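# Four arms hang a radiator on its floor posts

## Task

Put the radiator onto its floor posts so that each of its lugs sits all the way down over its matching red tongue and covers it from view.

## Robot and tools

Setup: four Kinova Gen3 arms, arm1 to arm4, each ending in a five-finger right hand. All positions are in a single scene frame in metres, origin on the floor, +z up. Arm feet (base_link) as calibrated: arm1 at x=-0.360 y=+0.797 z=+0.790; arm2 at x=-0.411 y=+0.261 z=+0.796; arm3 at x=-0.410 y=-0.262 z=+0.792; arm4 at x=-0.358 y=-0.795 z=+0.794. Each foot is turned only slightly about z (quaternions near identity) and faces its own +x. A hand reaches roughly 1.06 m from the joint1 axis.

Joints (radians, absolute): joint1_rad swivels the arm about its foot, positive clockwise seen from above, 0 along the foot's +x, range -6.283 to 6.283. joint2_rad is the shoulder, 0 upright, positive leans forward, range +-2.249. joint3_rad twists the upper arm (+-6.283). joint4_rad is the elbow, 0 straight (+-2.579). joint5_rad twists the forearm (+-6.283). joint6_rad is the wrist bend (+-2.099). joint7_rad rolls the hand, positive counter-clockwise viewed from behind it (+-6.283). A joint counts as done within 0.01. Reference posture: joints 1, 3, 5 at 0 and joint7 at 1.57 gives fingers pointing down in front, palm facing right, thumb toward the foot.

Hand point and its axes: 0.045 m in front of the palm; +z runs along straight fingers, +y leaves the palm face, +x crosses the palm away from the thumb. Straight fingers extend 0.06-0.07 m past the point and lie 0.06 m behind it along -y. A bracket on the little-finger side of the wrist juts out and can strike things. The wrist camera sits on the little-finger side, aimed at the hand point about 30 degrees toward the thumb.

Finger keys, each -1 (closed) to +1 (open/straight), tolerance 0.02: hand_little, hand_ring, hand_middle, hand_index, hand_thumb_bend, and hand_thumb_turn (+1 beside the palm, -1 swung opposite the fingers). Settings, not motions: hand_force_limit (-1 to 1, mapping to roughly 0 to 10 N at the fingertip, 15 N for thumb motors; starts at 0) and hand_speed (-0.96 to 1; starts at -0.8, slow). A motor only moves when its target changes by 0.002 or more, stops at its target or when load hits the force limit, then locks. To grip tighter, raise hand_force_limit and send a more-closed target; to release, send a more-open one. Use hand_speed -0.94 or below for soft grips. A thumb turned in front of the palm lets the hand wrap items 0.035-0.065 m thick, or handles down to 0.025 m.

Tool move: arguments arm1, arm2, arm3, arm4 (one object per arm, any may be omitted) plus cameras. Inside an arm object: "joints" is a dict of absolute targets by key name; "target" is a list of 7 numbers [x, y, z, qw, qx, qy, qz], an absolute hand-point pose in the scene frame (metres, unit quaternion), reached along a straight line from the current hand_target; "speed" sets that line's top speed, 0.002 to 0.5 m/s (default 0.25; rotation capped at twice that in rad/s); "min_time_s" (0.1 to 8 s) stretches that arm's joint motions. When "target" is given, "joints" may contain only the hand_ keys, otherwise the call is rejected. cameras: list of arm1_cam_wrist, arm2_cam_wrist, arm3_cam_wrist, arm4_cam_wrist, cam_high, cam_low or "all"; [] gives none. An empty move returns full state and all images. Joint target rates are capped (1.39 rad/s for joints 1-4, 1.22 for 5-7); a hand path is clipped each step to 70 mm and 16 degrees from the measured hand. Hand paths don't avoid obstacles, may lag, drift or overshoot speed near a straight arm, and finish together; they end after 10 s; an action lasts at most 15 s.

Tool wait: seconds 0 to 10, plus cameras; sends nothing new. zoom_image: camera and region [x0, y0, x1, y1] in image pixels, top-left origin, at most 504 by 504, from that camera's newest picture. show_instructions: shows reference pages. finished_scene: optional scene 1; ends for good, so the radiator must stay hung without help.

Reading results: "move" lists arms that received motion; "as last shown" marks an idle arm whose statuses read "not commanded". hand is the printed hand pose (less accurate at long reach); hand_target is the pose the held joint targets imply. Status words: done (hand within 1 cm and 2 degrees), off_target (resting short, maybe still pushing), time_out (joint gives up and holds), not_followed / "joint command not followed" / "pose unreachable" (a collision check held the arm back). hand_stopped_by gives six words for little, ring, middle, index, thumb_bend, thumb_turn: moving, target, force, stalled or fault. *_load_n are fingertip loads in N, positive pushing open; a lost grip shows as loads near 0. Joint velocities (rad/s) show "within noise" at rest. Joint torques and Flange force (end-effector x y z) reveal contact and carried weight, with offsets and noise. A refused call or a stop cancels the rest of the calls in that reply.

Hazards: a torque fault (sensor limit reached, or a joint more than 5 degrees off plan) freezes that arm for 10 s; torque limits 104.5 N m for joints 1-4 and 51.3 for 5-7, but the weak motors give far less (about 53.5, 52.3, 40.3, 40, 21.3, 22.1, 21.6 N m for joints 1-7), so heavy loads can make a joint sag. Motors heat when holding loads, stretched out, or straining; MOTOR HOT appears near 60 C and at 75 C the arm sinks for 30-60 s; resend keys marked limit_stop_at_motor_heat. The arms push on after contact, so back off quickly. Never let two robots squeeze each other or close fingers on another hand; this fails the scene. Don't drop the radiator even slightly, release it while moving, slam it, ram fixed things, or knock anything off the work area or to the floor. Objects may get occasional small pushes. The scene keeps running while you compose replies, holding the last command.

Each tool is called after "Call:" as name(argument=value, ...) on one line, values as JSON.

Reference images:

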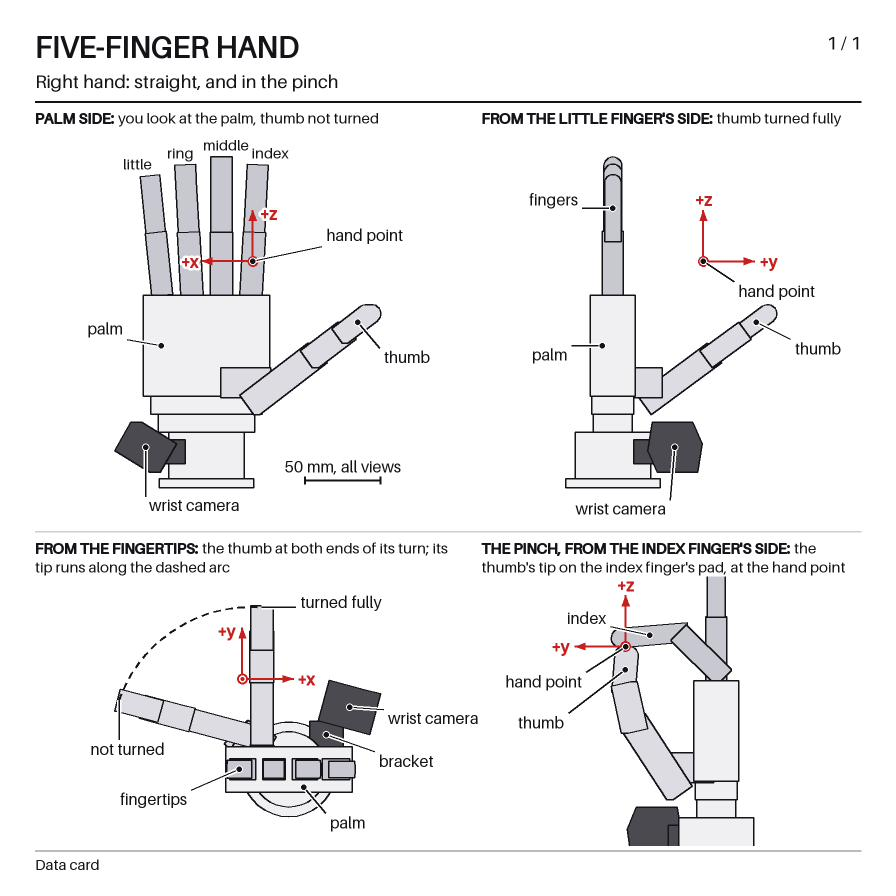

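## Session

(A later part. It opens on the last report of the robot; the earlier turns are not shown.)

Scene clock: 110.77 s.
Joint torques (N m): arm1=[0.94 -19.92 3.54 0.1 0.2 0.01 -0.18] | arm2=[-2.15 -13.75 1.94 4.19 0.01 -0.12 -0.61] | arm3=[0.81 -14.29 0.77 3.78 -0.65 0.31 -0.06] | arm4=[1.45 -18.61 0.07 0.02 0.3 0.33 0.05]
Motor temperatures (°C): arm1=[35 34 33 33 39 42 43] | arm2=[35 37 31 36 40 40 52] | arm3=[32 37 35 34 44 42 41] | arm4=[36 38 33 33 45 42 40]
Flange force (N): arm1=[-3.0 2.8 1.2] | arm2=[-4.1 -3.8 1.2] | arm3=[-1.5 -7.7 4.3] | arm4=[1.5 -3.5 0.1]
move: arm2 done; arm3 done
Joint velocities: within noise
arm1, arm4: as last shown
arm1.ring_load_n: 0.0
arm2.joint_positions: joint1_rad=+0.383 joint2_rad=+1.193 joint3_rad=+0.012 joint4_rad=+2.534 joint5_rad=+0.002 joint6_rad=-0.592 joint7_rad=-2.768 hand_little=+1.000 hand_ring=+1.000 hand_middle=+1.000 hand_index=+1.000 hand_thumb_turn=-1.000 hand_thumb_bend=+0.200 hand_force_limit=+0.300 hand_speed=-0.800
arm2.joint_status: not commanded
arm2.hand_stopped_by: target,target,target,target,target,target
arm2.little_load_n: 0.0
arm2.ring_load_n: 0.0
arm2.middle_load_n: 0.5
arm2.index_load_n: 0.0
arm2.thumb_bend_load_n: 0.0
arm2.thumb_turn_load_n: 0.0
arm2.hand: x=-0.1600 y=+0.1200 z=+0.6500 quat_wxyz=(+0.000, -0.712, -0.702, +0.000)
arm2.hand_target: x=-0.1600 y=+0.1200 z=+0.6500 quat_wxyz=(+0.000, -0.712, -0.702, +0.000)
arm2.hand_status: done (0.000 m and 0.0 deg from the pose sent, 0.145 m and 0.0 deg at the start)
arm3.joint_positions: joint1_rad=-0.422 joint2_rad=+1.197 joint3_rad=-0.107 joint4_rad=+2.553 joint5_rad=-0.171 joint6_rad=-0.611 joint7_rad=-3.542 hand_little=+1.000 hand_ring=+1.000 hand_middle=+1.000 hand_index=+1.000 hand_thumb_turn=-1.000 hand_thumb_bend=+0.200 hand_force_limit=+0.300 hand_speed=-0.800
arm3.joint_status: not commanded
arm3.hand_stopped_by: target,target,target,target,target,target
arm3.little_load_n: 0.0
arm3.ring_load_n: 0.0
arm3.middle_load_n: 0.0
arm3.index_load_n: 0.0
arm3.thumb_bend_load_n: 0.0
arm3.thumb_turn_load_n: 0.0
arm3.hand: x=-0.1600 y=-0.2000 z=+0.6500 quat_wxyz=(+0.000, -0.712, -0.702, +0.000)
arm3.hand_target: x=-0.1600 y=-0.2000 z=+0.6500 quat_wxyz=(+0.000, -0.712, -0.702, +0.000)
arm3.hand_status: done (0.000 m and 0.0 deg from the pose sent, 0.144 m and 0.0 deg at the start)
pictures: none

Call:
move(arm3={"target": [-0.22, -0.150, 0.66, 0.2686, 0.6582, 0.6484, 0.2726], "speed": 0.15}, arm2={"target": [-0.22, 0.150, 0.66, 0.2686, 0.6582, 0.6484, 0.2726], "speed": 0.15}, cameras=["arm2_cam_wrist", "arm3_cam_wrist"])

Scene clock: 114.70 s.
Joint torques (N m): arm1=[0.94 -19.89 3.52 0.09 0.2 0 -0.15] | arm2=[-2.15 -13.59 1.93 4.57 0.03 -0.21 -0.62] | arm3=[0.87 -14.2 0.73 4.1 -0.69 0.28 -0.1] | arm4=[1.46 -18.59 0.12 0 0.29 0.32 0.04]
Motor temperatures (°C): arm1=[35 34 33 33 39 42 43] | arm2=[35 37 31 36 40 40 52] | arm3=[32 37 35 34 44 42 41] | arm4=[36 38 33 33 45 42 40]
Flange force (N): arm1=[-3.2 3.0 1.1] | arm2=[-3.8 -4.0 0.9] | arm3=[-2.1 -8.3 4.1] | arm4=[1.5 -3.6 0.0]
move: arm2 not_followed; arm3 not_followed
Joint velocities: within noise
arm1, arm4: as last shown
arm2.joint_positions: joint1_rad=+0.417 joint2_rad=+1.231 joint3_rad=+0.004 joint4_rad=+2.570 joint5_rad=+0.021 joint6_rad=-0.698 joint7_rad=-2.752 hand_little=+1.000 hand_ring=+1.000 hand_middle=+1.000 hand_index=+1.000 hand_thumb_turn=-1.000 hand_thumb_bend=+0.200 hand_force_limit=+0.300 hand_speed=-0.800
arm2.joint_status: not commanded
arm2.hand_stopped_by: target,target,target,target,target,target
arm2.little_load_n: 0.0
arm2.ring_load_n: 0.0
arm2.middle_load_n: 0.0
arm2.index_load_n: 0.0
arm2.thumb_bend_load_n: 0.0
arm2.thumb_turn_load_n: 0.0
arm2.hand: x=-0.1634 y=+0.1218 z=+0.6508 quat_wxyz=(-0.011, -0.713, -0.701, -0.015)
arm2.hand_target: x=-0.1634 y=+0.1218 z=+0.6508 quat_wxyz=(-0.011, -0.713, -0.701, -0.015)
arm2.hand_status: not_followed (0.064 m and 42.9 deg from the pose sent, 0.068 m and 45.0 deg at the start; pose on its path clipped on 49 of 81 steps; a joint's target at an end of its range on 76 of 81 steps)
arm3.joint_positions: joint1_rad=-0.468 joint2_rad=+1.227 joint3_rad=-0.124 joint4_rad=+2.576 joint5_rad=-0.221 joint6_rad=-0.692 joint7_rad=-3.559 hand_little=+1.000 hand_ring=+1.000 hand_middle=+1.000 hand_index=+1.000 hand_thumb_turn=-1.000 hand_thumb_bend=+0.200 hand_force_limit=+0.300 hand_speed=-0.800
arm3.joint_status: not commanded
arm3.hand_stopped_by: target,target,target,target,target,target
arm3.little_load_n: 0.0
arm3.ring_load_n: 0.0
arm3.middle_load_n: 0.0
arm3.index_load_n: 0.0
arm3.thumb_bend_load_n: 0.0
arm3.thumb_turn_load_n: 0.0
arm3.hand: x=-0.1634 y=-0.1970 z=+0.6506 quat_wxyz=(-0.014, -0.713, -0.701, -0.008)
arm3.hand_target: x=-0.1634 y=-0.1970 z=+0.6506 quat_wxyz=(-0.014, -0.713, -0.701, -0.008)
arm3.hand_status: not_followed (0.074 m and 43.2 deg from the pose sent, 0.079 m and 45.0 deg at the start; pose on its path clipped on 49 of 81 steps; a joint's target at an end of its range on 77 of 81 steps)
pose unreachable (arm2 arm): on one or more control steps of this call this arm could not follow its commanded pose, so it was not sent that pose on those steps. On the call's last step it was still not sent that pose. It may still have moved: this result reports where it is.
cause: moving toward the commanded pose would bring a part of the arm too close to another arm (the arm3 arm, along the way the arms are being sent, or toward where that arm still pushes).
pose unreachable (arm3 arm): on one or more control steps of this call this arm could not follow its commanded pose, so it was not sent that pose on those steps. On the call's last step it was still not sent that pose. It may still have moved: this result reports where it is.
cause: moving toward the commanded pose would bring a part of the arm too close to another arm (the arm2 arm, along the way the arms are being sent, or toward where that arm still pushes).
arm2_cam_wrist: T_world_to_cam=[[0.96149, 0.27427, 0.01754, 0.11663], [0.23279, -0.84669, 0.47847, -0.159], [0.14608, -0.45596, -0.87793, 0.77013]] pos_world=[-0.18763, 0.18454, 0.75015]
arm3_cam_wrist: T_world_to_cam=[[0.95374, 0.29461, 0.05985, 0.16999], [0.21287, -0.80239, 0.55755, -0.49247], [0.21228, -0.51902, -0.82798, 0.58412]] pos_world=[-0.18129, -0.14206, 0.74804]

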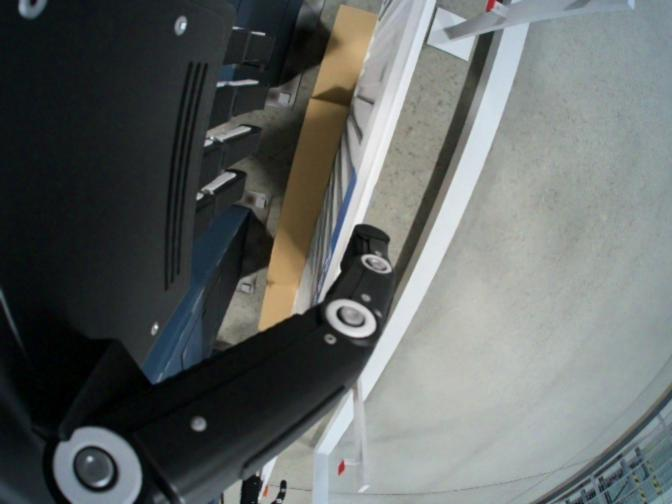

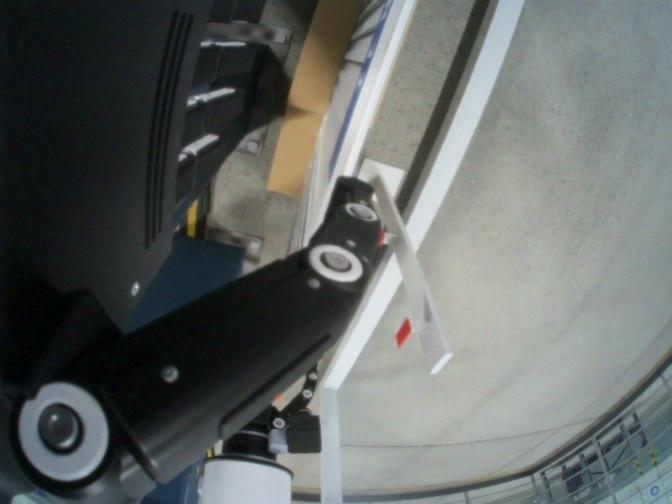

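Call:
move(cameras=["cam_low", "cam_high", "arm1_cam_wrist", "arm4_cam_wrist"])

Scene clock: 114.93 s.
Joint torques (N m): arm1=[0.95 -19.92 3.56 0.07 0.19 0.01 -0.15] | arm2=[-2.17 -13.61 1.95 4.59 0.04 -0.19 -0.61] | arm3=[0.82 -14.21 0.76 4.04 -0.68 0.26 -0.08] | arm4=[1.47 -18.63 0.05 -0.03 0.3 0.31 0.04]
Motor temperatures (°C): arm1=[35 34 33 33 39 42 43] | arm2=[35 37 31 36 40 40 52] | arm3=[32 37 35 34 44 42 41] | arm4=[36 38 33 33 45 42 40]
Flange force (N): arm1=[-3.0 2.9 1.2] | arm2=[-3.8 -4.1 1.1] | arm3=[-2.2 -8.4 4.0] | arm4=[1.5 -3.6 0.0]
Joint velocities: within noise
arm1.joint_positions: joint1_rad=+0.822 joint2_rad=+1.456 joint3_rad=+0.427 joint4_rad=+1.549 joint5_rad=-1.286 joint6_rad=+0.447 joint7_rad=-1.004 hand_little=+1.000 hand_ring=+1.000 hand_middle=+1.000 hand_index=+1.000 hand_thumb_turn=-1.000 hand_thumb_bend=+0.200 hand_force_limit=+0.300 hand_speed=-0.800
arm1.joint_status: not commanded
arm1.hand_stopped_by: target,target,target,target,target,target
arm1.little_load_n: 0.0
arm1.ring_load_n: 0.0
arm1.middle_load_n: 0.0
arm1.index_load_n: 0.0
arm1.thumb_bend_load_n: 0.0
arm1.thumb_turn_load_n: 0.0
arm1.hand: x=-0.1130 y=+0.3200 z=+0.5170 quat_wxyz=(+0.000, -0.712, -0.702, +0.000) (m; scene frame)
arm1.hand_target: x=-0.1130 y=+0.3200 z=+0.5170 quat_wxyz=(+0.000, -0.712, -0.702, +0.000) (m; scene frame)
arm1.hand_status: not commanded
arm2.joint_positions: joint1_rad=+0.417 joint2_rad=+1.231 joint3_rad=+0.004 joint4_rad=+2.570 joint5_rad=+0.021 joint6_rad=-0.698 joint7_rad=-2.752 hand_little=+1.000 hand_ring=+1.000 hand_middle=+1.000 hand_index=+1.000 hand_thumb_turn=-1.000 hand_thumb_bend=+0.200 hand_force_limit=+0.300 hand_speed=-0.800
arm2.joint_status: not commanded
arm2.hand_stopped_by: target,target,target,target,target,target
arm2.little_load_n: 0.0
arm2.ring_load_n: 0.0
arm2.middle_load_n: 0.0
arm2.index_load_n: 0.0
arm2.thumb_bend_load_n: 0.0
arm2.thumb_turn_load_n: 0.0
arm2.hand: x=-0.1634 y=+0.1218 z=+0.6508 quat_wxyz=(-0.011, -0.713, -0.701, -0.015) (m; scene frame)
arm2.hand_target: x=-0.1634 y=+0.1218 z=+0.6508 quat_wxyz=(-0.011, -0.713, -0.701, -0.015) (m; scene frame)
arm2.hand_status: off_target (0.064 m and 42.9 deg from the pose sent, 0.068 m and 45.0 deg at the start; pose on its path clipped on 49 of 81 steps; a joint's target at an end of its range on 76 of 81 steps)
arm3.joint_positions: joint1_rad=-0.468 joint2_rad=+1.227 joint3_rad=-0.124 joint4_rad=+2.576 joint5_rad=-0.221 joint6_rad=-0.692 joint7_rad=-3.559 hand_little=+1.000 hand_ring=+1.000 hand_middle=+1.000 hand_index=+1.000 hand_thumb_turn=-1.000 hand_thumb_bend=+0.200 hand_force_limit=+0.300 hand_speed=-0.800
arm3.joint_status: not commanded
arm3.hand_stopped_by: target,target,target,target,target,target
arm3.little_load_n: 0.0
arm3.ring_load_n: 0.0
arm3.middle_load_n: 0.0
arm3.index_load_n: 0.0
arm3.thumb_bend_load_n: 0.0
arm3.thumb_turn_load_n: 0.0
arm3.hand: x=-0.1634 y=-0.1970 z=+0.6506 quat_wxyz=(-0.014, -0.713, -0.701, -0.008) (m; scene frame)
arm3.hand_target: x=-0.1634 y=-0.1970 z=+0.6506 quat_wxyz=(-0.014, -0.713, -0.701, -0.008) (m; scene frame)
arm3.hand_status: off_target (0.074 m and 43.2 deg from the pose sent, 0.079 m and 45.0 deg at the start; pose on its path clipped on 49 of 81 steps; a joint's target at an end of its range on 77 of 81 steps)
arm4.joint_positions: joint1_rad=-1.198 joint2_rad=+1.395 joint3_rad=-0.003 joint4_rad=+1.753 joint5_rad=-0.236 joint6_rad=-0.005 joint7_rad=-4.073 hand_little=+1.000 hand_ring=+1.000 hand_middle=+1.000 hand_index=+1.000 hand_thumb_turn=-1.000 hand_thumb_bend=+0.200 hand_force_limit=+0.300 hand_speed=-0.800
arm4.joint_status: not commanded
arm4.hand_stopped_by: target,target,target,target,target,target
arm4.little_load_n: 0.0
arm4.ring_load_n: 0.0
arm4.middle_load_n: 0.0
arm4.index_load_n: 0.0
arm4.thumb_bend_load_n: 0.0
arm4.thumb_turn_load_n: 0.0
arm4.hand: x=-0.1090 y=-0.4600 z=+0.5170 quat_wxyz=(+0.000, -0.712, -0.702, +0.000) (m; scene frame)
arm4.hand_target: x=-0.1090 y=-0.4600 z=+0.5170 quat_wxyz=(+0.000, -0.712, -0.702, +0.000) (m; scene frame)
arm4.hand_status: not commanded
pictures: arm1_cam_wrist, arm4_cam_wrist, cam_high, cam_low
camera_calibration:
arm1_cam_wrist: T_world_to_cam=[[0.96071, 0.27494, 0.03811, -0.01094], [0.22272, -0.8455, 0.48531, 0.052], [0.16565, -0.45775, -0.87351, 0.73096]] pos_world=[-0.12216, 0.38158, 0.61369]
arm4_cam_wrist: T_world_to_cam=[[0.96473, 0.26223, -0.02333, 0.24655], [0.23927, -0.83639, 0.49315, -0.61242], [0.1098, -0.48134, -0.86963, 0.35582]] pos_world=[-0.13039, -0.4056, 0.6172]

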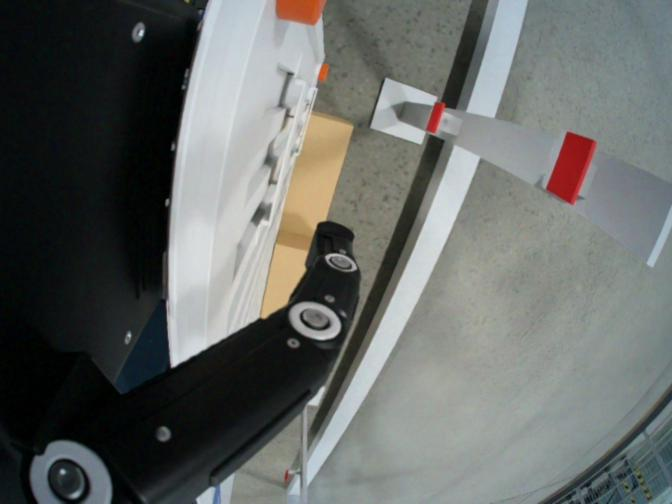

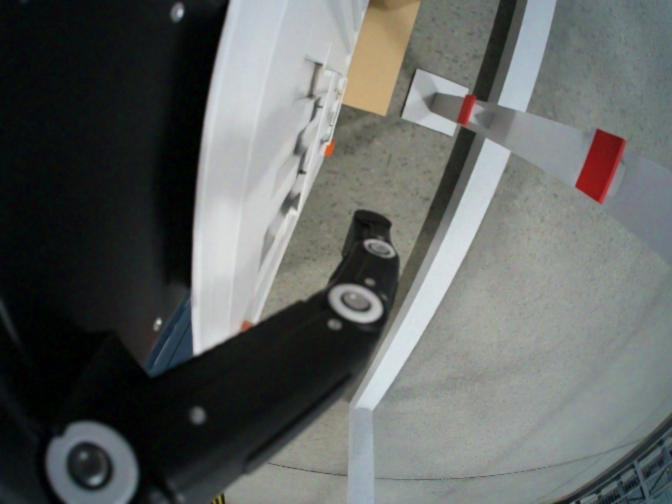

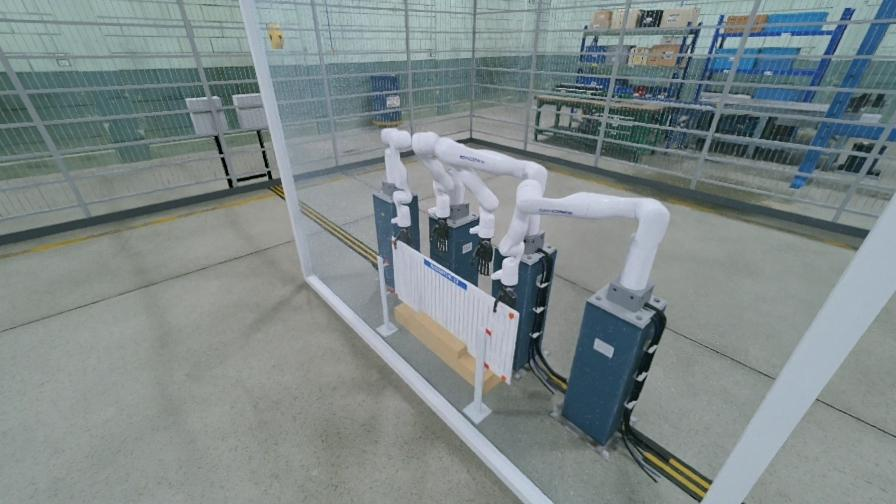

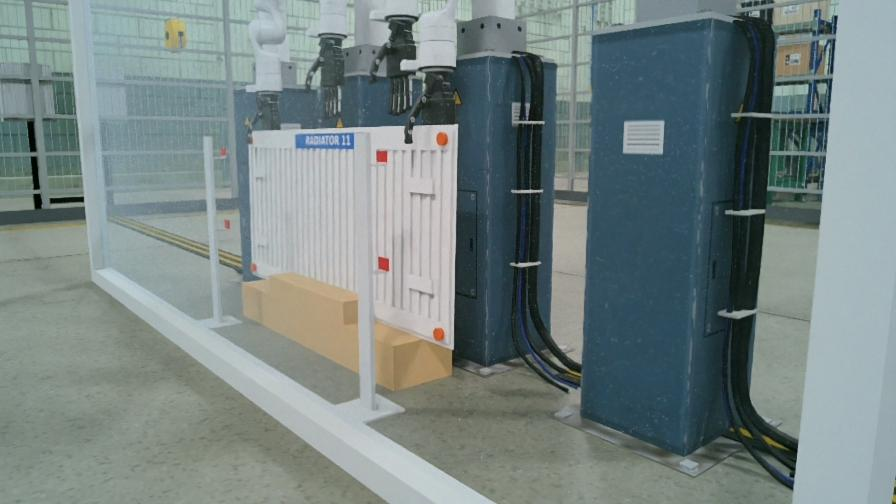

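Call:
move(arm3={"target": [-0.18, -0.220, 0.66, 0.2686, 0.6582, 0.6484, 0.2726], "speed": 0.1}, cameras=["arm2_cam_wrist", "arm3_cam_wrist"])

Call:
zoom_image(camera="arm2_cam_wrist", region=[200, 0, 450, 340])

Scene clock: 120.80 s.
Joint torques (N m): arm1=[0.94 -19.91 3.54 0.11 0.2 0.01 -0.15] | arm2=[-2.13 -13.63 1.97 4.55 0.05 -0.2 -0.6] | arm3=[0.82 -14.17 0.71 4.21 -0.77 0.22 -0.06] | arm4=[1.46 -18.57 0.09 0.02 0.3 0.32 0.04]
Motor temperatures (°C): arm1=[35 34 33 33 39 42 43] | arm2=[35 37 31 36 40 40 52] | arm3=[32 37 35 34 44 42 41] | arm4=[36 38 33 33 45 42 40]
Flange force (N): arm1=[-3.2 3.0 1.2] | arm2=[-3.6 -4.1 1.1] | arm3=[-3.0 -8.6 3.7] | arm4=[1.6 -3.5 0.0]
move: arm3 not_followed
Joint velocities: within noise
arm1, arm4: as last shown
arm2.joint_positions: joint1_rad=+0.417 joint2_rad=+1.231 joint3_rad=+0.004 joint4_rad=+2.570 joint5_rad=+0.021 joint6_rad=-0.698 joint7_rad=-2.752 hand_little=+1.000 hand_ring=+1.000 hand_middle=+1.000 hand_index=+1.000 hand_thumb_turn=-1.000 hand_thumb_bend=+0.200 hand_force_limit=+0.300 hand_speed=-0.800
arm2.joint_status: not commanded
arm2.hand_stopped_by: target,target,target,target,target,target
arm2.little_load_n: 0.0
arm2.ring_load_n: 0.0
arm2.middle_load_n: 0.0
arm2.index_load_n: 0.0
arm2.thumb_bend_load_n: 0.0
arm2.thumb_turn_load_n: 0.0
arm2.hand: x=-0.1634 y=+0.1218 z=+0.6508 quat_wxyz=(-0.011, -0.713, -0.701, -0.015)
arm2.hand_target: x=-0.1634 y=+0.1218 z=+0.6508 quat_wxyz=(-0.011, -0.713, -0.701, -0.015)
arm2.hand_status: not commanded
arm3.joint_positions: joint1_rad=-0.520 joint2_rad=+1.253 joint3_rad=-0.172 joint4_rad=+2.579 joint5_rad=-0.373 joint6_rad=-0.742 joint7_rad=-3.530 hand_little=+1.000 hand_ring=+1.000 hand_middle=+1.000 hand_index=+1.000 hand_thumb_turn=-1.000 hand_thumb_bend=+0.200 hand_force_limit=+0.300 hand_speed=-0.800
arm3.joint_status: not commanded
arm3.hand_stopped_by: target,target,target,target,target,target
arm3.little_load_n: 0.0
arm3.ring_load_n: 0.0
arm3.middle_load_n: 0.0
arm3.index_load_n: 0.0
arm3.thumb_bend_load_n: 0.0
arm3.thumb_turn_load_n: 0.0
arm3.hand: x=-0.1647 y=-0.1995 z=+0.6514 quat_wxyz=(-0.045, -0.719, -0.694, -0.006)
arm3.hand_target: x=-0.1647 y=-0.1995 z=+0.6514 quat_wxyz=(-0.045, -0.719, -0.694, -0.006)
arm3.hand_status: not_followed (0.027 m and 41.1 deg from the pose sent, 0.030 m and 43.2 deg at the start; pose on its path clipped on 74 of 121 steps; a joint's target at an end of its range on 120 of 121 steps)
pose unreachable (arm3 arm): on one or more control steps of this call this arm could not follow its commanded pose, so it was not sent that pose on those steps. On the call's last step it was still not sent that pose. It may still have moved: this result reports where it is.
cause: moving toward the commanded pose would bring a part of the arm too close to another arm (the arm2 arm, at the place that arm is still heading or pushing toward).
arm2_cam_wrist: T_world_to_cam=[[0.96149, 0.27427, 0.01754, 0.11663], [0.23279, -0.84669, 0.47847, -0.159], [0.14608, -0.45596, -0.87793, 0.77013]] pos_world=[-0.18763, 0.18454, 0.75015]
arm3_cam_wrist: T_world_to_cam=[[0.95618, 0.28077, 0.08302, 0.15454], [0.17635, -0.77862, 0.60221, -0.52491], [0.23372, -0.56117, -0.79401, 0.55667]] pos_world=[-0.18531, -0.13971, 0.74528]

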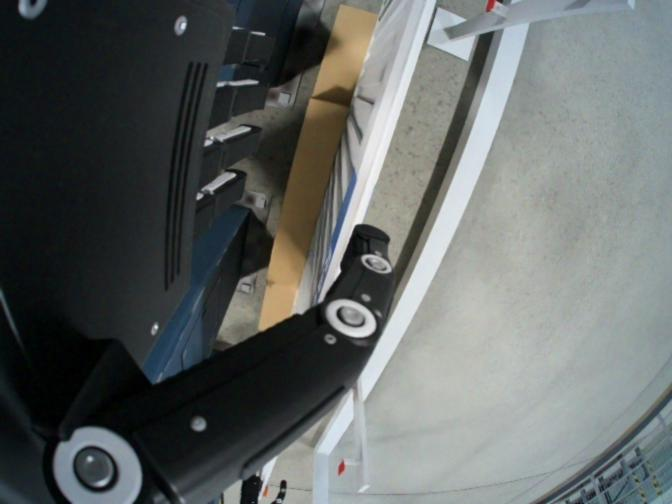

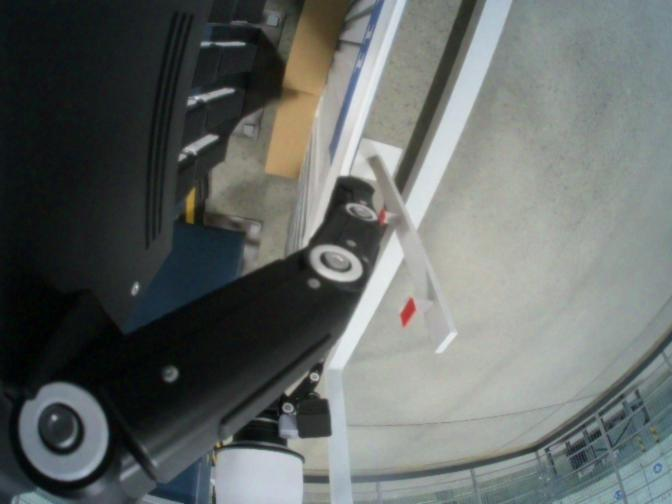

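Scaled by 1.482 from the camera's image (finer frame: 960x720).

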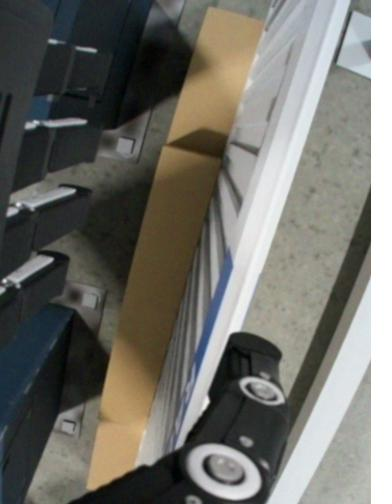

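Call:
move(arm1={"target": [-0.150, 0.340, 0.65, 0, 0.7124, 0.7018, 0], "speed": 0.15}, arm4={"target": [-0.150, -0.460, 0.65, 0, 0.7124, 0.7018, 0], "speed": 0.15})

Call:
move(arm1={"target": [-0.28, 0.56, 0.62, 0, 0.7124, 0.7018, 0], "speed": 0.2}, cameras=["arm1_cam_wrist", "arm4_cam_wrist"])

Call:
zoom_image(camera="arm1_cam_wrist", region=[200, 150, 600, 504])

Scene clock: 124.50 s.
Joint torques (N m): arm1=[0.94 -18.2 3.69 -0.3 0.17 -0.02 -0.15] | arm2=[-2.15 -13.63 1.95 4.56 0.05 -0.2 -0.61] | arm3=[0.83 -14.2 0.75 4.21 -0.78 0.21 -0.13] | arm4=[1.46 -17.25 0.19 -0.75 0.3 0.3 0.05]
Motor temperatures (°C): arm1=[35 34 33 33 39 42 43] | arm2=[35 38 31 36 40 40 52] | arm3=[32 37 35 34 44 42 41] | arm4=[36 38 33 33 45 42 40]
Flange force (N): arm1=[-3.2 2.9 -0.2] | arm2=[-3.6 -4.1 1.1] | arm3=[-2.9 -8.6 3.8] | arm4=[1.6 -3.8 -0.2]
move: arm1 done; arm4 done
Joint velocities: within noise
arm1.joint_positions: joint1_rad=+0.814 joint2_rad=+1.150 joint3_rad=+0.513 joint4_rad=+1.835 joint5_rad=-1.205 joint6_rad=+0.507 joint7_rad=-0.937 hand_little=+1.000 hand_ring=+1.000 hand_middle=+1.000 hand_index=+1.000 hand_thumb_turn=-1.000 hand_thumb_bend=+0.200 hand_force_limit=+0.300 hand_speed=-0.800
arm1.joint_status: not commanded
arm1.hand_stopped_by: target,target,target,target,target,target
arm1.little_load_n: 0.0
arm1.ring_load_n: 0.0
arm1.middle_load_n: 0.0
arm1.index_load_n: 0.0
arm1.thumb_bend_load_n: 0.0
arm1.thumb_turn_load_n: 0.0
arm1.hand: x=-0.1500 y=+0.3400 z=+0.6500 quat_wxyz=(+0.000, -0.712, -0.702, +0.000)
arm1.hand_target: x=-0.1500 y=+0.3400 z=+0.6500 quat_wxyz=(+0.000, -0.712, -0.702, +0.000)
arm1.hand_status: done (0.000 m and 0.0 deg from the pose sent, 0.139 m and 0.0 deg at the start)
arm2, arm3: as last shown
arm4.joint_positions: joint1_rad=-1.314 joint2_rad=+1.061 joint3_rad=+0.027 joint4_rad=+1.993 joint5_rad=-0.285 joint6_rad=+0.092 joint7_rad=-4.128 hand_little=+1.000 hand_ring=+1.000 hand_middle=+1.000 hand_index=+1.000 hand_thumb_turn=-1.000 hand_thumb_bend=+0.200 hand_force_limit=+0.300 hand_speed=-0.800
arm4.joint_status: not commanded
arm4.hand_stopped_by: target,target,target,target,target,target
arm4.little_load_n: 0.0
arm4.ring_load_n: 0.0
arm4.middle_load_n: 0.0
arm4.index_load_n: 0.0
arm4.thumb_bend_load_n: 0.0
arm4.thumb_turn_load_n: 0.0
arm4.hand: x=-0.1500 y=-0.4600 z=+0.6500 quat_wxyz=(+0.000, -0.712, -0.702, +0.000)
arm4.hand_target: x=-0.1500 y=-0.4600 z=+0.6500 quat_wxyz=(+0.000, -0.712, -0.702, +0.000)
arm4.hand_status: done (0.000 m and 0.0 deg from the pose sent, 0.139 m and 0.0 deg at the start)
pictures: none

Scene clock: 127.13 s.
Joint torques (N m): arm1=[0.98 -12.53 2.42 6.71 0.23 0.02 -0.17] | arm2=[-2.16 -13.62 1.95 4.56 0.06 -0.2 -0.6] | arm3=[0.8 -14.16 0.76 4.24 -0.79 0.21 -0.07] | arm4=[1.45 -17.25 0.16 -0.77 0.31 0.31 0.05]
Motor temperatures (°C): arm1=[35 34 33 33 39 42 43] | arm2=[35 38 31 36 40 40 52] | arm3=[32 38 35 34 44 42 41] | arm4=[36 39 33 33 45 42 40]
Flange force (N): arm1=[-2.2 3.1 1.9] | arm2=[-3.6 -4.1 1.1] | arm3=[-2.9 -8.5 3.7] | arm4=[1.5 -3.9 -0.2]
move: arm1 done
Joint velocities: within noise
arm1.joint_positions: joint1_rad=+0.899 joint2_rad=+1.471 joint3_rad=+0.507 joint4_rad=+2.549 joint5_rad=-2.515 joint6_rad=+0.980 joint7_rad=+0.577 hand_little=+1.000 hand_ring=+1.000 hand_middle=+1.000 hand_index=+1.000 hand_thumb_turn=-1.000 hand_thumb_bend=+0.200 hand_force_limit=+0.300 hand_speed=-0.800
arm1.joint_status: not commanded
arm1.hand_stopped_by: target,target,target,target,target,target
arm1.little_load_n: 0.0
arm1.ring_load_n: 0.0
arm1.middle_load_n: 0.0
arm1.index_load_n: 0.0
arm1.thumb_bend_load_n: 0.0
arm1.thumb_turn_load_n: 0.0
arm1.hand: x=-0.2800 y=+0.5600 z=+0.6200 quat_wxyz=(+0.000, -0.712, -0.702, +0.000)
arm1.hand_target: x=-0.2800 y=+0.5600 z=+0.6200 quat_wxyz=(+0.000, -0.712, -0.702, +0.000)
arm1.hand_status: done (0.000 m and 0.0 deg from the pose sent, 0.257 m and 0.0 deg at the start)
arm2, arm3, arm4: as last shown
arm1_cam_wrist: T_world_to_cam=[[0.9607, 0.27496, 0.03821, 0.0795], [0.22269, -0.8455, 0.48533, 0.24211], [0.16575, -0.45774, -0.8735, 0.95847]] pos_world=[-0.28916, 0.62158, 0.71669]
arm4_cam_wrist: T_world_to_cam=[[0.9647, 0.26232, -0.02336, 0.28926], [0.23937, -0.83641, 0.49307, -0.66813], [0.10981, -0.48126, -0.86967, 0.47605]] pos_world=[-0.17139, -0.4056, 0.7502]

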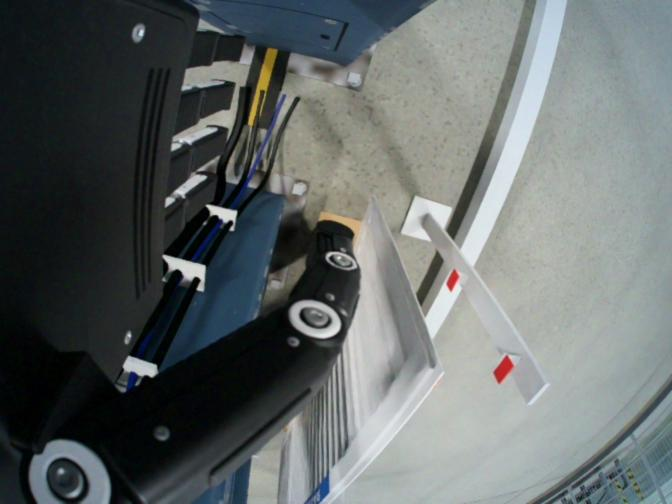

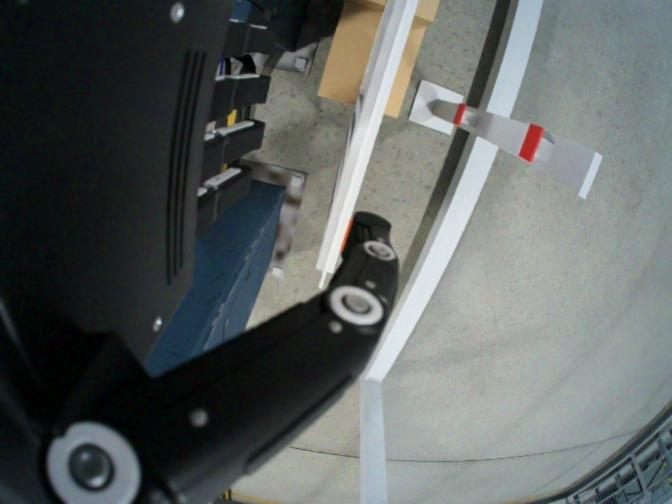

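Scaled by 1.260 from the camera's image (finer frame: 960x720).

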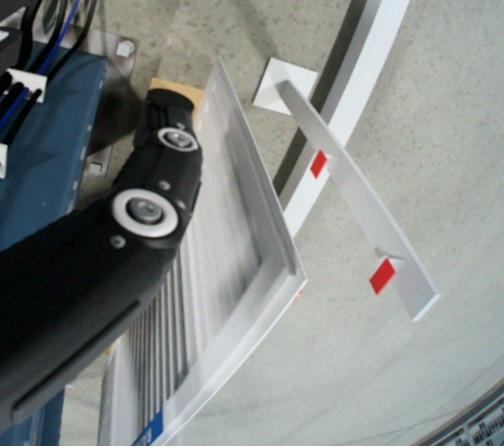

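Call:
move(arm1={"target": [-0.25, 0.42, 0.62, 0.2164, 0, 0.9763, 0], "speed": 0.3, "joints": {"hand_thumb_turn": 1}}, cameras=["arm1_cam_wrist"])

Scene clock: 133.30 s.
Joint torques (N m): arm1=[0.96 -30.72 8.34 -24.62 -14.78 -0.43 -1.3] | arm2=[-2.13 -13.63 1.97 4.55 0.06 -0.21 -0.59] | arm3=[0.88 -14.18 0.74 4.2 -0.8 0.2 -0.08] | arm4=[1.46 -17.25 0.19 -0.71 0.3 0.3 0.04]
Motor temperatures (°C): arm1=[35 34 33 33 39 42 42] | arm2=[35 38 31 36 40 40 52] | arm3=[32 38 35 34 44 42 41] | arm4=[35 39 33 33 45 42 40]
Flange force (N): arm1=[0.5 68.6 -31.4] | arm2=[-3.5 -4.0 1.1] | arm3=[-2.8 -8.6 3.7] | arm4=[1.7 -3.8 -0.1]
move: arm1 not_followed
Joint velocities: within noise
arm1.joint_positions: joint1_rad=+1.064 joint2_rad=+1.500 joint3_rad=+0.830 joint4_rad=+1.861 joint5_rad=-1.834 joint6_rad=+1.259 joint7_rad=+1.369 hand_little=+1.000 hand_ring=+1.000 hand_middle=+1.000 hand_index=+1.000 hand_thumb_turn=+1.000 hand_thumb_bend=+0.200 hand_force_limit=+0.300 hand_speed=-0.800
arm1.joint_status: all done
arm1.hand_stopped_by: target,target,target,target,target,target
arm1.little_load_n: 0.0
arm1.ring_load_n: 0.0
arm1.middle_load_n: 0.0
arm1.index_load_n: 0.0
arm1.thumb_bend_load_n: 0.0
arm1.thumb_turn_load_n: 0.0
arm1.hand: x=-0.2525 y=+0.4298 z=+0.6201 quat_wxyz=(-0.205, -0.049, -0.978, +0.000)
arm1.hand_target: x=-0.2525 y=+0.4298 z=+0.6201 quat_wxyz=(-0.205, -0.049, -0.978, +0.000)
arm1.hand_status: not_followed (0.010 m and 5.8 deg from the pose sent, 0.143 m and 93.5 deg at the start)
arm2.joint_positions: joint1_rad=+0.417 joint2_rad=+1.231 joint3_rad=+0.004 joint4_rad=+2.570 joint5_rad=+0.021 joint6_rad=-0.698 joint7_rad=-2.752 hand_little=+1.000 hand_ring=+1.000 hand_middle=+1.000 hand_index=+1.000 hand_thumb_turn=-1.000 hand_thumb_bend=+0.200 hand_force_limit=+0.300 hand_speed=-0.800
arm2.joint_status: not commanded
arm2.hand_stopped_by: target,target,target,target,target,target
arm2.little_load_n: 0.0
arm2.ring_load_n: 0.0
arm2.middle_load_n: 0.0
arm2.index_load_n: 0.0
arm2.thumb_bend_load_n: 0.0
arm2.thumb_turn_load_n: 0.0
arm2.hand: x=-0.1634 y=+0.1218 z=+0.6508 quat_wxyz=(-0.011, -0.713, -0.701, -0.015)
arm2.hand_target: x=-0.1634 y=+0.1218 z=+0.6508 quat_wxyz=(-0.011, -0.713, -0.701, -0.015)
arm2.hand_status: not commanded
arm3, arm4: as last shown
pose unreachable (arm1 arm): on one or more control steps of this call this arm could not follow its commanded pose, so it was not sent that pose on those steps. On the call's last step it was still not sent that pose. It may still have moved: this result reports where it is.
cause: moving toward the commanded pose would bring a part of the arm too close to another arm (the arm2 arm, where that arm stood when this arm was held).
arm1_cam_wrist: T_world_to_cam=[[-0.1876, 0.9803, -0.06177, -0.44228], [0.59567, 0.16355, 0.78641, -0.4004], [0.78102, 0.11074, -0.61461, 0.64491]] pos_world=[-0.34815, 0.42763, 0.68393]

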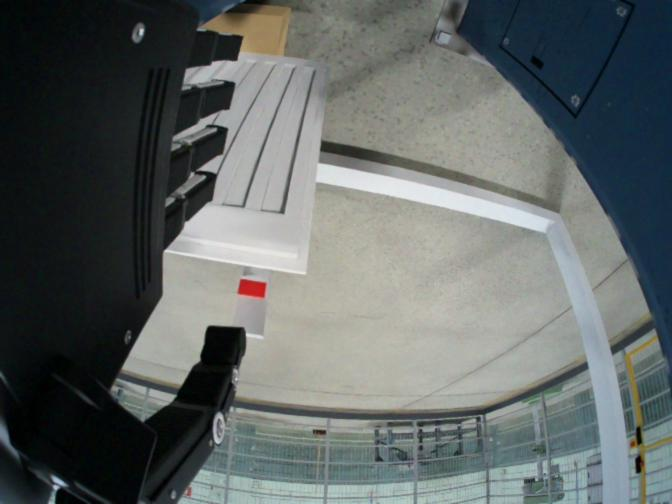

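Call:
move(arm1={"target": [-0.235, 0.52, 0.62, 0.2164, 0, 0.9763, 0], "speed": 0.2}, cameras=["arm1_cam_wrist", "cam_high"])

Call:
zoom_image(camera="arm1_cam_wrist", region=[150, 0, 400, 300])

Scene clock: 134.83 s.
Joint torques (N m): arm1=[0.97 -15.57 4.06 3.55 0.35 1.03 -0.16] | arm2=[-2.09 -13.6 1.95 4.54 0.05 -0.21 -0.6] | arm3=[0.83 -14.19 0.7 4.17 -0.8 0.24 -0.09] | arm4=[1.46 -17.25 0.19 -0.75 0.31 0.3 0.05]
Motor temperatures (°C): arm1=[35 34 33 33 39 42 42] | arm2=[35 38 31 36 40 40 52] | arm3=[32 38 35 34 44 42 41] | arm4=[35 39 33 33 45 42 40]
Flange force (N): arm1=[-0.8 -2.5 1.8] | arm2=[-3.5 -4.0 0.9] | arm3=[-3.2 -8.7 3.8] | arm4=[1.6 -3.9 -0.1]
move: arm1 done
Joint velocities: within noise
arm1.joint_positions: joint1_rad=+1.005 joint2_rad=+1.522 joint3_rad=+0.762 joint4_rad=+2.111 joint5_rad=-1.959 joint6_rad=+1.315 joint7_rad=+1.692 hand_little=+1.000 hand_ring=+1.000 hand_middle=+1.000 hand_index=+1.000 hand_thumb_turn=+1.000 hand_thumb_bend=+0.200 hand_force_limit=+0.300 hand_speed=-0.800
arm1.joint_status: not commanded
arm1.hand_stopped_by: target,target,target,target,target,target
arm1.little_load_n: 0.0
arm1.ring_load_n: 0.0
arm1.middle_load_n: 0.0
arm1.index_load_n: 0.0
arm1.thumb_bend_load_n: 0.0
arm1.thumb_turn_load_n: 0.0
arm1.hand: x=-0.2350 y=+0.5200 z=+0.6200 quat_wxyz=(-0.216, +0.000, -0.976, +0.000)
arm1.hand_target: x=-0.2350 y=+0.5200 z=+0.6200 quat_wxyz=(-0.216, +0.000, -0.976, +0.000)
arm1.hand_status: done (0.000 m and 0.0 deg from the pose sent, 0.092 m and 5.8 deg at the start)
arm2, arm3, arm4: as last shown
arm1_cam_wrist: T_world_to_cam=[[-0.27849, 0.95643, -0.08767, -0.52024], [0.55809, 0.23544, 0.79568, -0.47746], [0.78165, 0.17266, -0.59934, 0.57964]] pos_world=[-0.33149, 0.50991, 0.6817]

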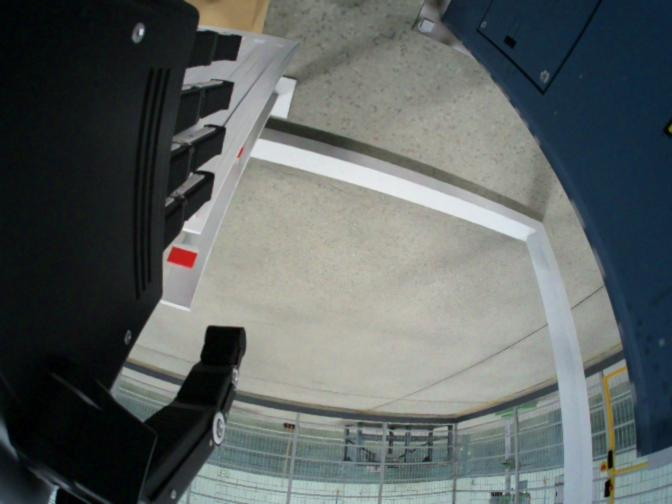

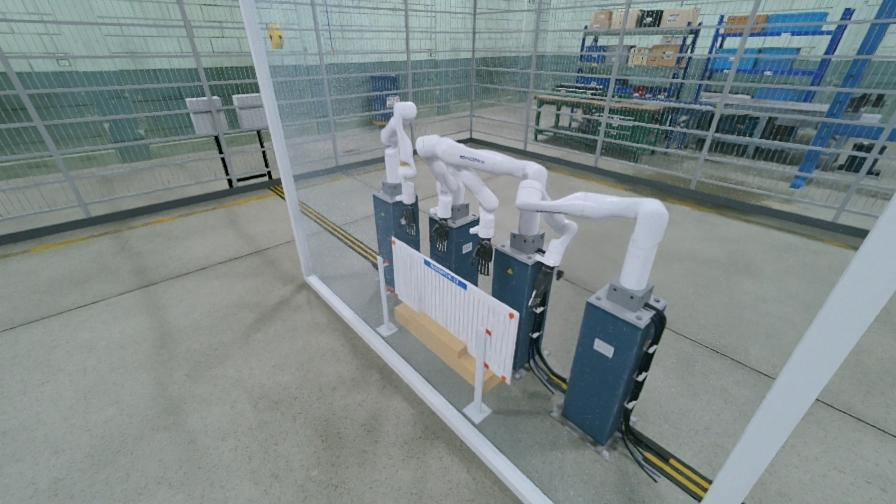

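Scaled by 1.680 from the camera's image (finer frame: 960x720).

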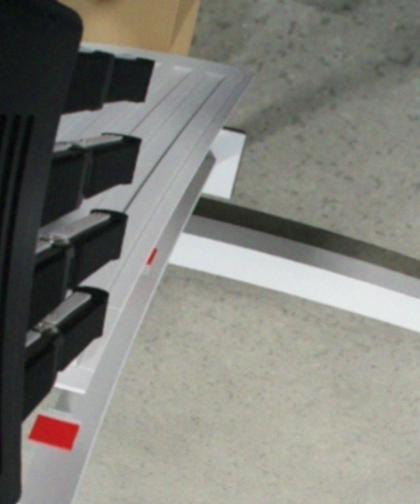

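Call:
move(arm1={"target": [-0.150, 0.340, 0.65, 0, 0.7124, 0.7018, 0], "speed": 0.2, "joints": {"hand_thumb_turn": -1}}, arm2={"target": [-0.16, 0.120, 0.70, 0, 0.7124, 0.7018, 0], "speed": 0.15}, arm3={"target": [-0.16, -0.200, 0.70, 0, 0.7124, 0.7018, 0], "speed": 0.15})

Scene clock: 149.20 s.
Joint torques (N m): arm1=[0.93 -17.78 5.13 0.23 0.17 -0.04 -0.19] | arm2=[-2.37 -13.24 0.44 2.93 0.21 -0.08 -0.72] | arm3=[1.37 -13.66 -2.21 1.86 -0.41 0.37 -0.19] | arm4=[1.45 -17.24 0.18 -0.77 0.31 0.29 0.06]
Motor temperatures (°C): arm1=[34 34 33 33 39 42 42] | arm2=[35 38 31 36 40 40 52] | arm3=[32 38 35 34 44 42 41] | arm4=[35 39 33 33 45 42 40]
Flange force (N): arm1=[-2.1 2.2 0.2] | arm2=[-2.8 -7.6 3.5] | arm3=[2.6 -9.5 6.3] | arm4=[1.6 -3.9 -0.2]
move: arm1 done; arm2 moving; arm3 moving
Joint velocities: arm1=[within noise] | arm2=[0.025 0.006 -0.033 0 -0.046 -0.016 0.048] | arm3=[0.043 0.041 -0.067 0.001 -0.04 -0.068 0.045] | arm4=[within noise]
arm1.joint_positions: joint1_rad=+0.685 joint2_rad=+1.244 joint3_rad=+0.732 joint4_rad=+1.840 joint5_rad=-1.402 joint6_rad=+0.702 joint7_rad=-0.823 hand_little=+1.000 hand_ring=+1.000 hand_middle=+1.000 hand_index=+1.000 hand_thumb_turn=-1.000 hand_thumb_bend=+0.200 hand_force_limit=+0.300 hand_speed=-0.800
arm1.joint_status: all done
arm1.hand_stopped_by: target,target,target,target,target,target
arm1.little_load_n: 0.0
arm1.ring_load_n: 0.0
arm1.middle_load_n: 0.0
arm1.index_load_n: 0.0
arm1.thumb_bend_load_n: 0.0
arm1.thumb_turn_load_n: 0.0
arm1.hand: x=-0.1500 y=+0.3400 z=+0.6500 quat_wxyz=(+0.000, -0.712, -0.702, +0.000)
arm1.hand_target: x=-0.1500 y=+0.3400 z=+0.6500 quat_wxyz=(+0.000, -0.712, -0.702, +0.000)
arm1.hand_status: done (0.000 m and 0.0 deg from the pose sent, 0.201 m and 93.5 deg at the start)
arm2.joint_positions: joint1_rad=+0.660 joint2_rad=+1.018 joint3_rad=-0.353 joint4_rad=+2.577 joint5_rad=-0.654 joint6_rad=-0.523 joint7_rad=-2.097 hand_little=+1.000 hand_ring=+1.000 hand_middle=+1.000 hand_index=+1.000 hand_thumb_turn=-1.000 hand_thumb_bend=+0.200 hand_force_limit=+0.300 hand_speed=-0.800
arm2.joint_status: not commanded
arm2.hand_stopped_by: target,target,target,target,target,target
arm2.little_load_n: 0.0
arm2.ring_load_n: 0.0
arm2.middle_load_n: 0.0
arm2.index_load_n: 0.0
arm2.thumb_bend_load_n: 0.0
arm2.thumb_turn_load_n: 0.0
arm2.hand: x=-0.1598 y=+0.1199 z=+0.6999 quat_wxyz=(+0.001, -0.712, -0.702, +0.000)
arm2.hand_target: x=-0.1598 y=+0.1199 z=+0.6999 quat_wxyz=(+0.001, -0.712, -0.702, +0.000)
arm2.hand_status: moving (0.000 m and 0.2 deg from the pose sent, 0.049 m and 2.2 deg at the start; a joint's target at an end of its range on 280 of 303 steps)
arm3.joint_positions: joint1_rad=+0.134 joint2_rad=+1.207 joint3_rad=-0.875 joint4_rad=+2.579 joint5_rad=-1.166 joint6_rad=-0.895 joint7_rad=-2.532 hand_little=+1.000 hand_ring=+1.000 hand_middle=+1.000 hand_index=+1.000 hand_thumb_turn=-1.000 hand_thumb_bend=+0.200 hand_force_limit=+0.300 hand_speed=-0.800
arm3.joint_status: not commanded
arm3.hand_stopped_by: target,target,target,target,target,target
arm3.little_load_n: 0.0
arm3.ring_load_n: 0.0
arm3.middle_load_n: 0.0
arm3.index_load_n: 0.0
arm3.thumb_bend_load_n: 0.0
arm3.thumb_turn_load_n: 0.0
arm3.hand: x=-0.1596 y=-0.1998 z=+0.6999 quat_wxyz=(+0.001, -0.713, -0.701, +0.004)
arm3.hand_target: x=-0.1596 y=-0.1998 z=+0.6999 quat_wxyz=(+0.001, -0.713, -0.701, +0.004)
arm3.hand_status: moving (0.001 m and 0.5 deg from the pose sent, 0.049 m and 5.3 deg at the start; a joint's target at an end of its range on 303 of 303 steps)
arm4: as last shown
pictures: none

Call:
move(arm2={"joints":{"joint1_rad":0.383,"joint2_rad":1.193,"joint3_rad":0.012,"joint4_rad":2.50,"joint5_rad":0.002,"joint6_rad":-0.592,"joint7_rad":-2.768},"min_time_s":4}, arm3={"joints":{"joint1_rad":-0.422,"joint2_rad":1.197,"joint3_rad":-0.107,"joint4_rad":2.52,"joint5_rad":-0.171,"joint6_rad":-0.611,"joint7_rad":-3.542},"min_time_s":4}, cameras=["cam_high"])

Scene clock: 156.00 s.
Joint torques (N m): arm1=[0.93 -17.78 5.18 0.24 0.21 -0.03 -0.16] | arm2=[-2.15 -14.07 1.97 3.91 0.04 -0.18 -0.6] | arm3=[0.82 -14.63 0.7 3.48 -0.64 0.23 -0.09] | arm4=[1.46 -17.25 0.21 -0.75 0.32 0.31 0.04]
Motor temperatures (°C): arm1=[34 34 33 33 39 42 42] | arm2=[35 37 31 36 40 40 52] | arm3=[32 38 35 34 44 42 41] | arm4=[35 40 33 33 45 42 40]
Flange force (N): arm1=[-2.1 2.2 0.4] | arm2=[-4.1 -3.6 1.2] | arm3=[-1.7 -7.4 4.1] | arm4=[1.6 -3.9 -0.1]
move: arm2 done; arm3 done
Joint velocities: within noise
arm1, arm4: as last shown
arm2.joint_positions: joint1_rad=+0.383 joint2_rad=+1.193 joint3_rad=+0.012 joint4_rad=+2.500 joint5_rad=+0.002 joint6_rad=-0.592 joint7_rad=-2.768 hand_little=+1.000 hand_ring=+1.000 hand_middle=+1.000 hand_index=+1.000 hand_thumb_turn=-1.000 hand_thumb_bend=+0.200 hand_force_limit=+0.300 hand_speed=-0.800
arm2.joint_status: all done
arm2.hand_stopped_by: target,target,target,target,target,target
arm2.little_load_n: 0.0
arm2.ring_load_n: 0.0
arm2.middle_load_n: 0.0
arm2.index_load_n: 0.0
arm2.thumb_bend_load_n: 0.0
arm2.thumb_turn_load_n: 0.0
arm2.hand: x=-0.1417 y=+0.1123 z=+0.6469 quat_wxyz=(-0.016, -0.713, -0.701, -0.007)
arm2.hand_target: x=-0.1417 y=+0.1123 z=+0.6469 quat_wxyz=(-0.016, -0.713, -0.701, -0.007)
arm2.hand_status: not commanded
arm3.joint_positions: joint1_rad=-0.422 joint2_rad=+1.197 joint3_rad=-0.107 joint4_rad=+2.520 joint5_rad=-0.171 joint6_rad=-0.611 joint7_rad=-3.542 hand_little=+1.000 hand_ring=+1.000 hand_middle=+1.000 hand_index=+1.000 hand_thumb_turn=-1.000 hand_thumb_bend=+0.200 hand_force_limit=+0.300 hand_speed=-0.800
arm3.joint_status: all done
arm3.hand_stopped_by: target,target,target,target,target,target
arm3.little_load_n: 0.0
arm3.ring_load_n: 0.5
arm3.middle_load_n: 0.0
arm3.index_load_n: 0.0
arm3.thumb_bend_load_n: 0.0
arm3.thumb_turn_load_n: 0.0
arm3.hand: x=-0.1441 y=-0.1902 z=+0.6456 quat_wxyz=(-0.004, -0.714, -0.700, -0.016)
arm3.hand_target: x=-0.1441 y=-0.1902 z=+0.6456 quat_wxyz=(-0.004, -0.714, -0.700, -0.016)
arm3.hand_status: not commanded

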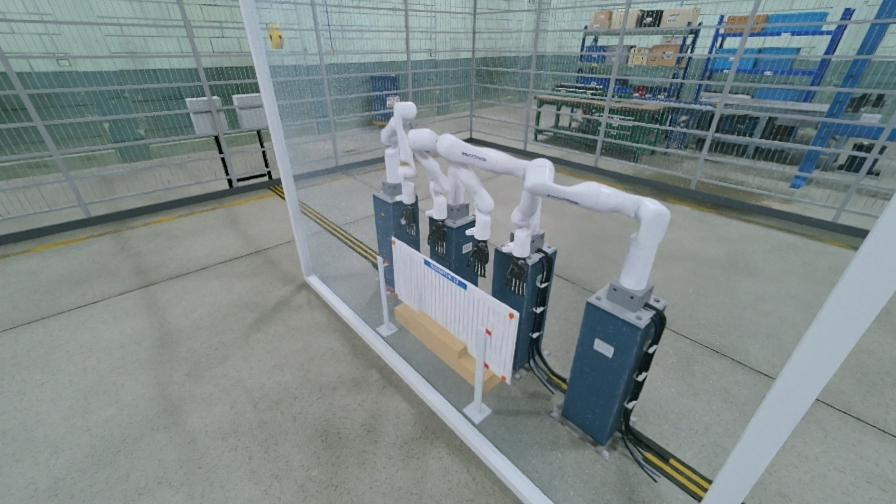

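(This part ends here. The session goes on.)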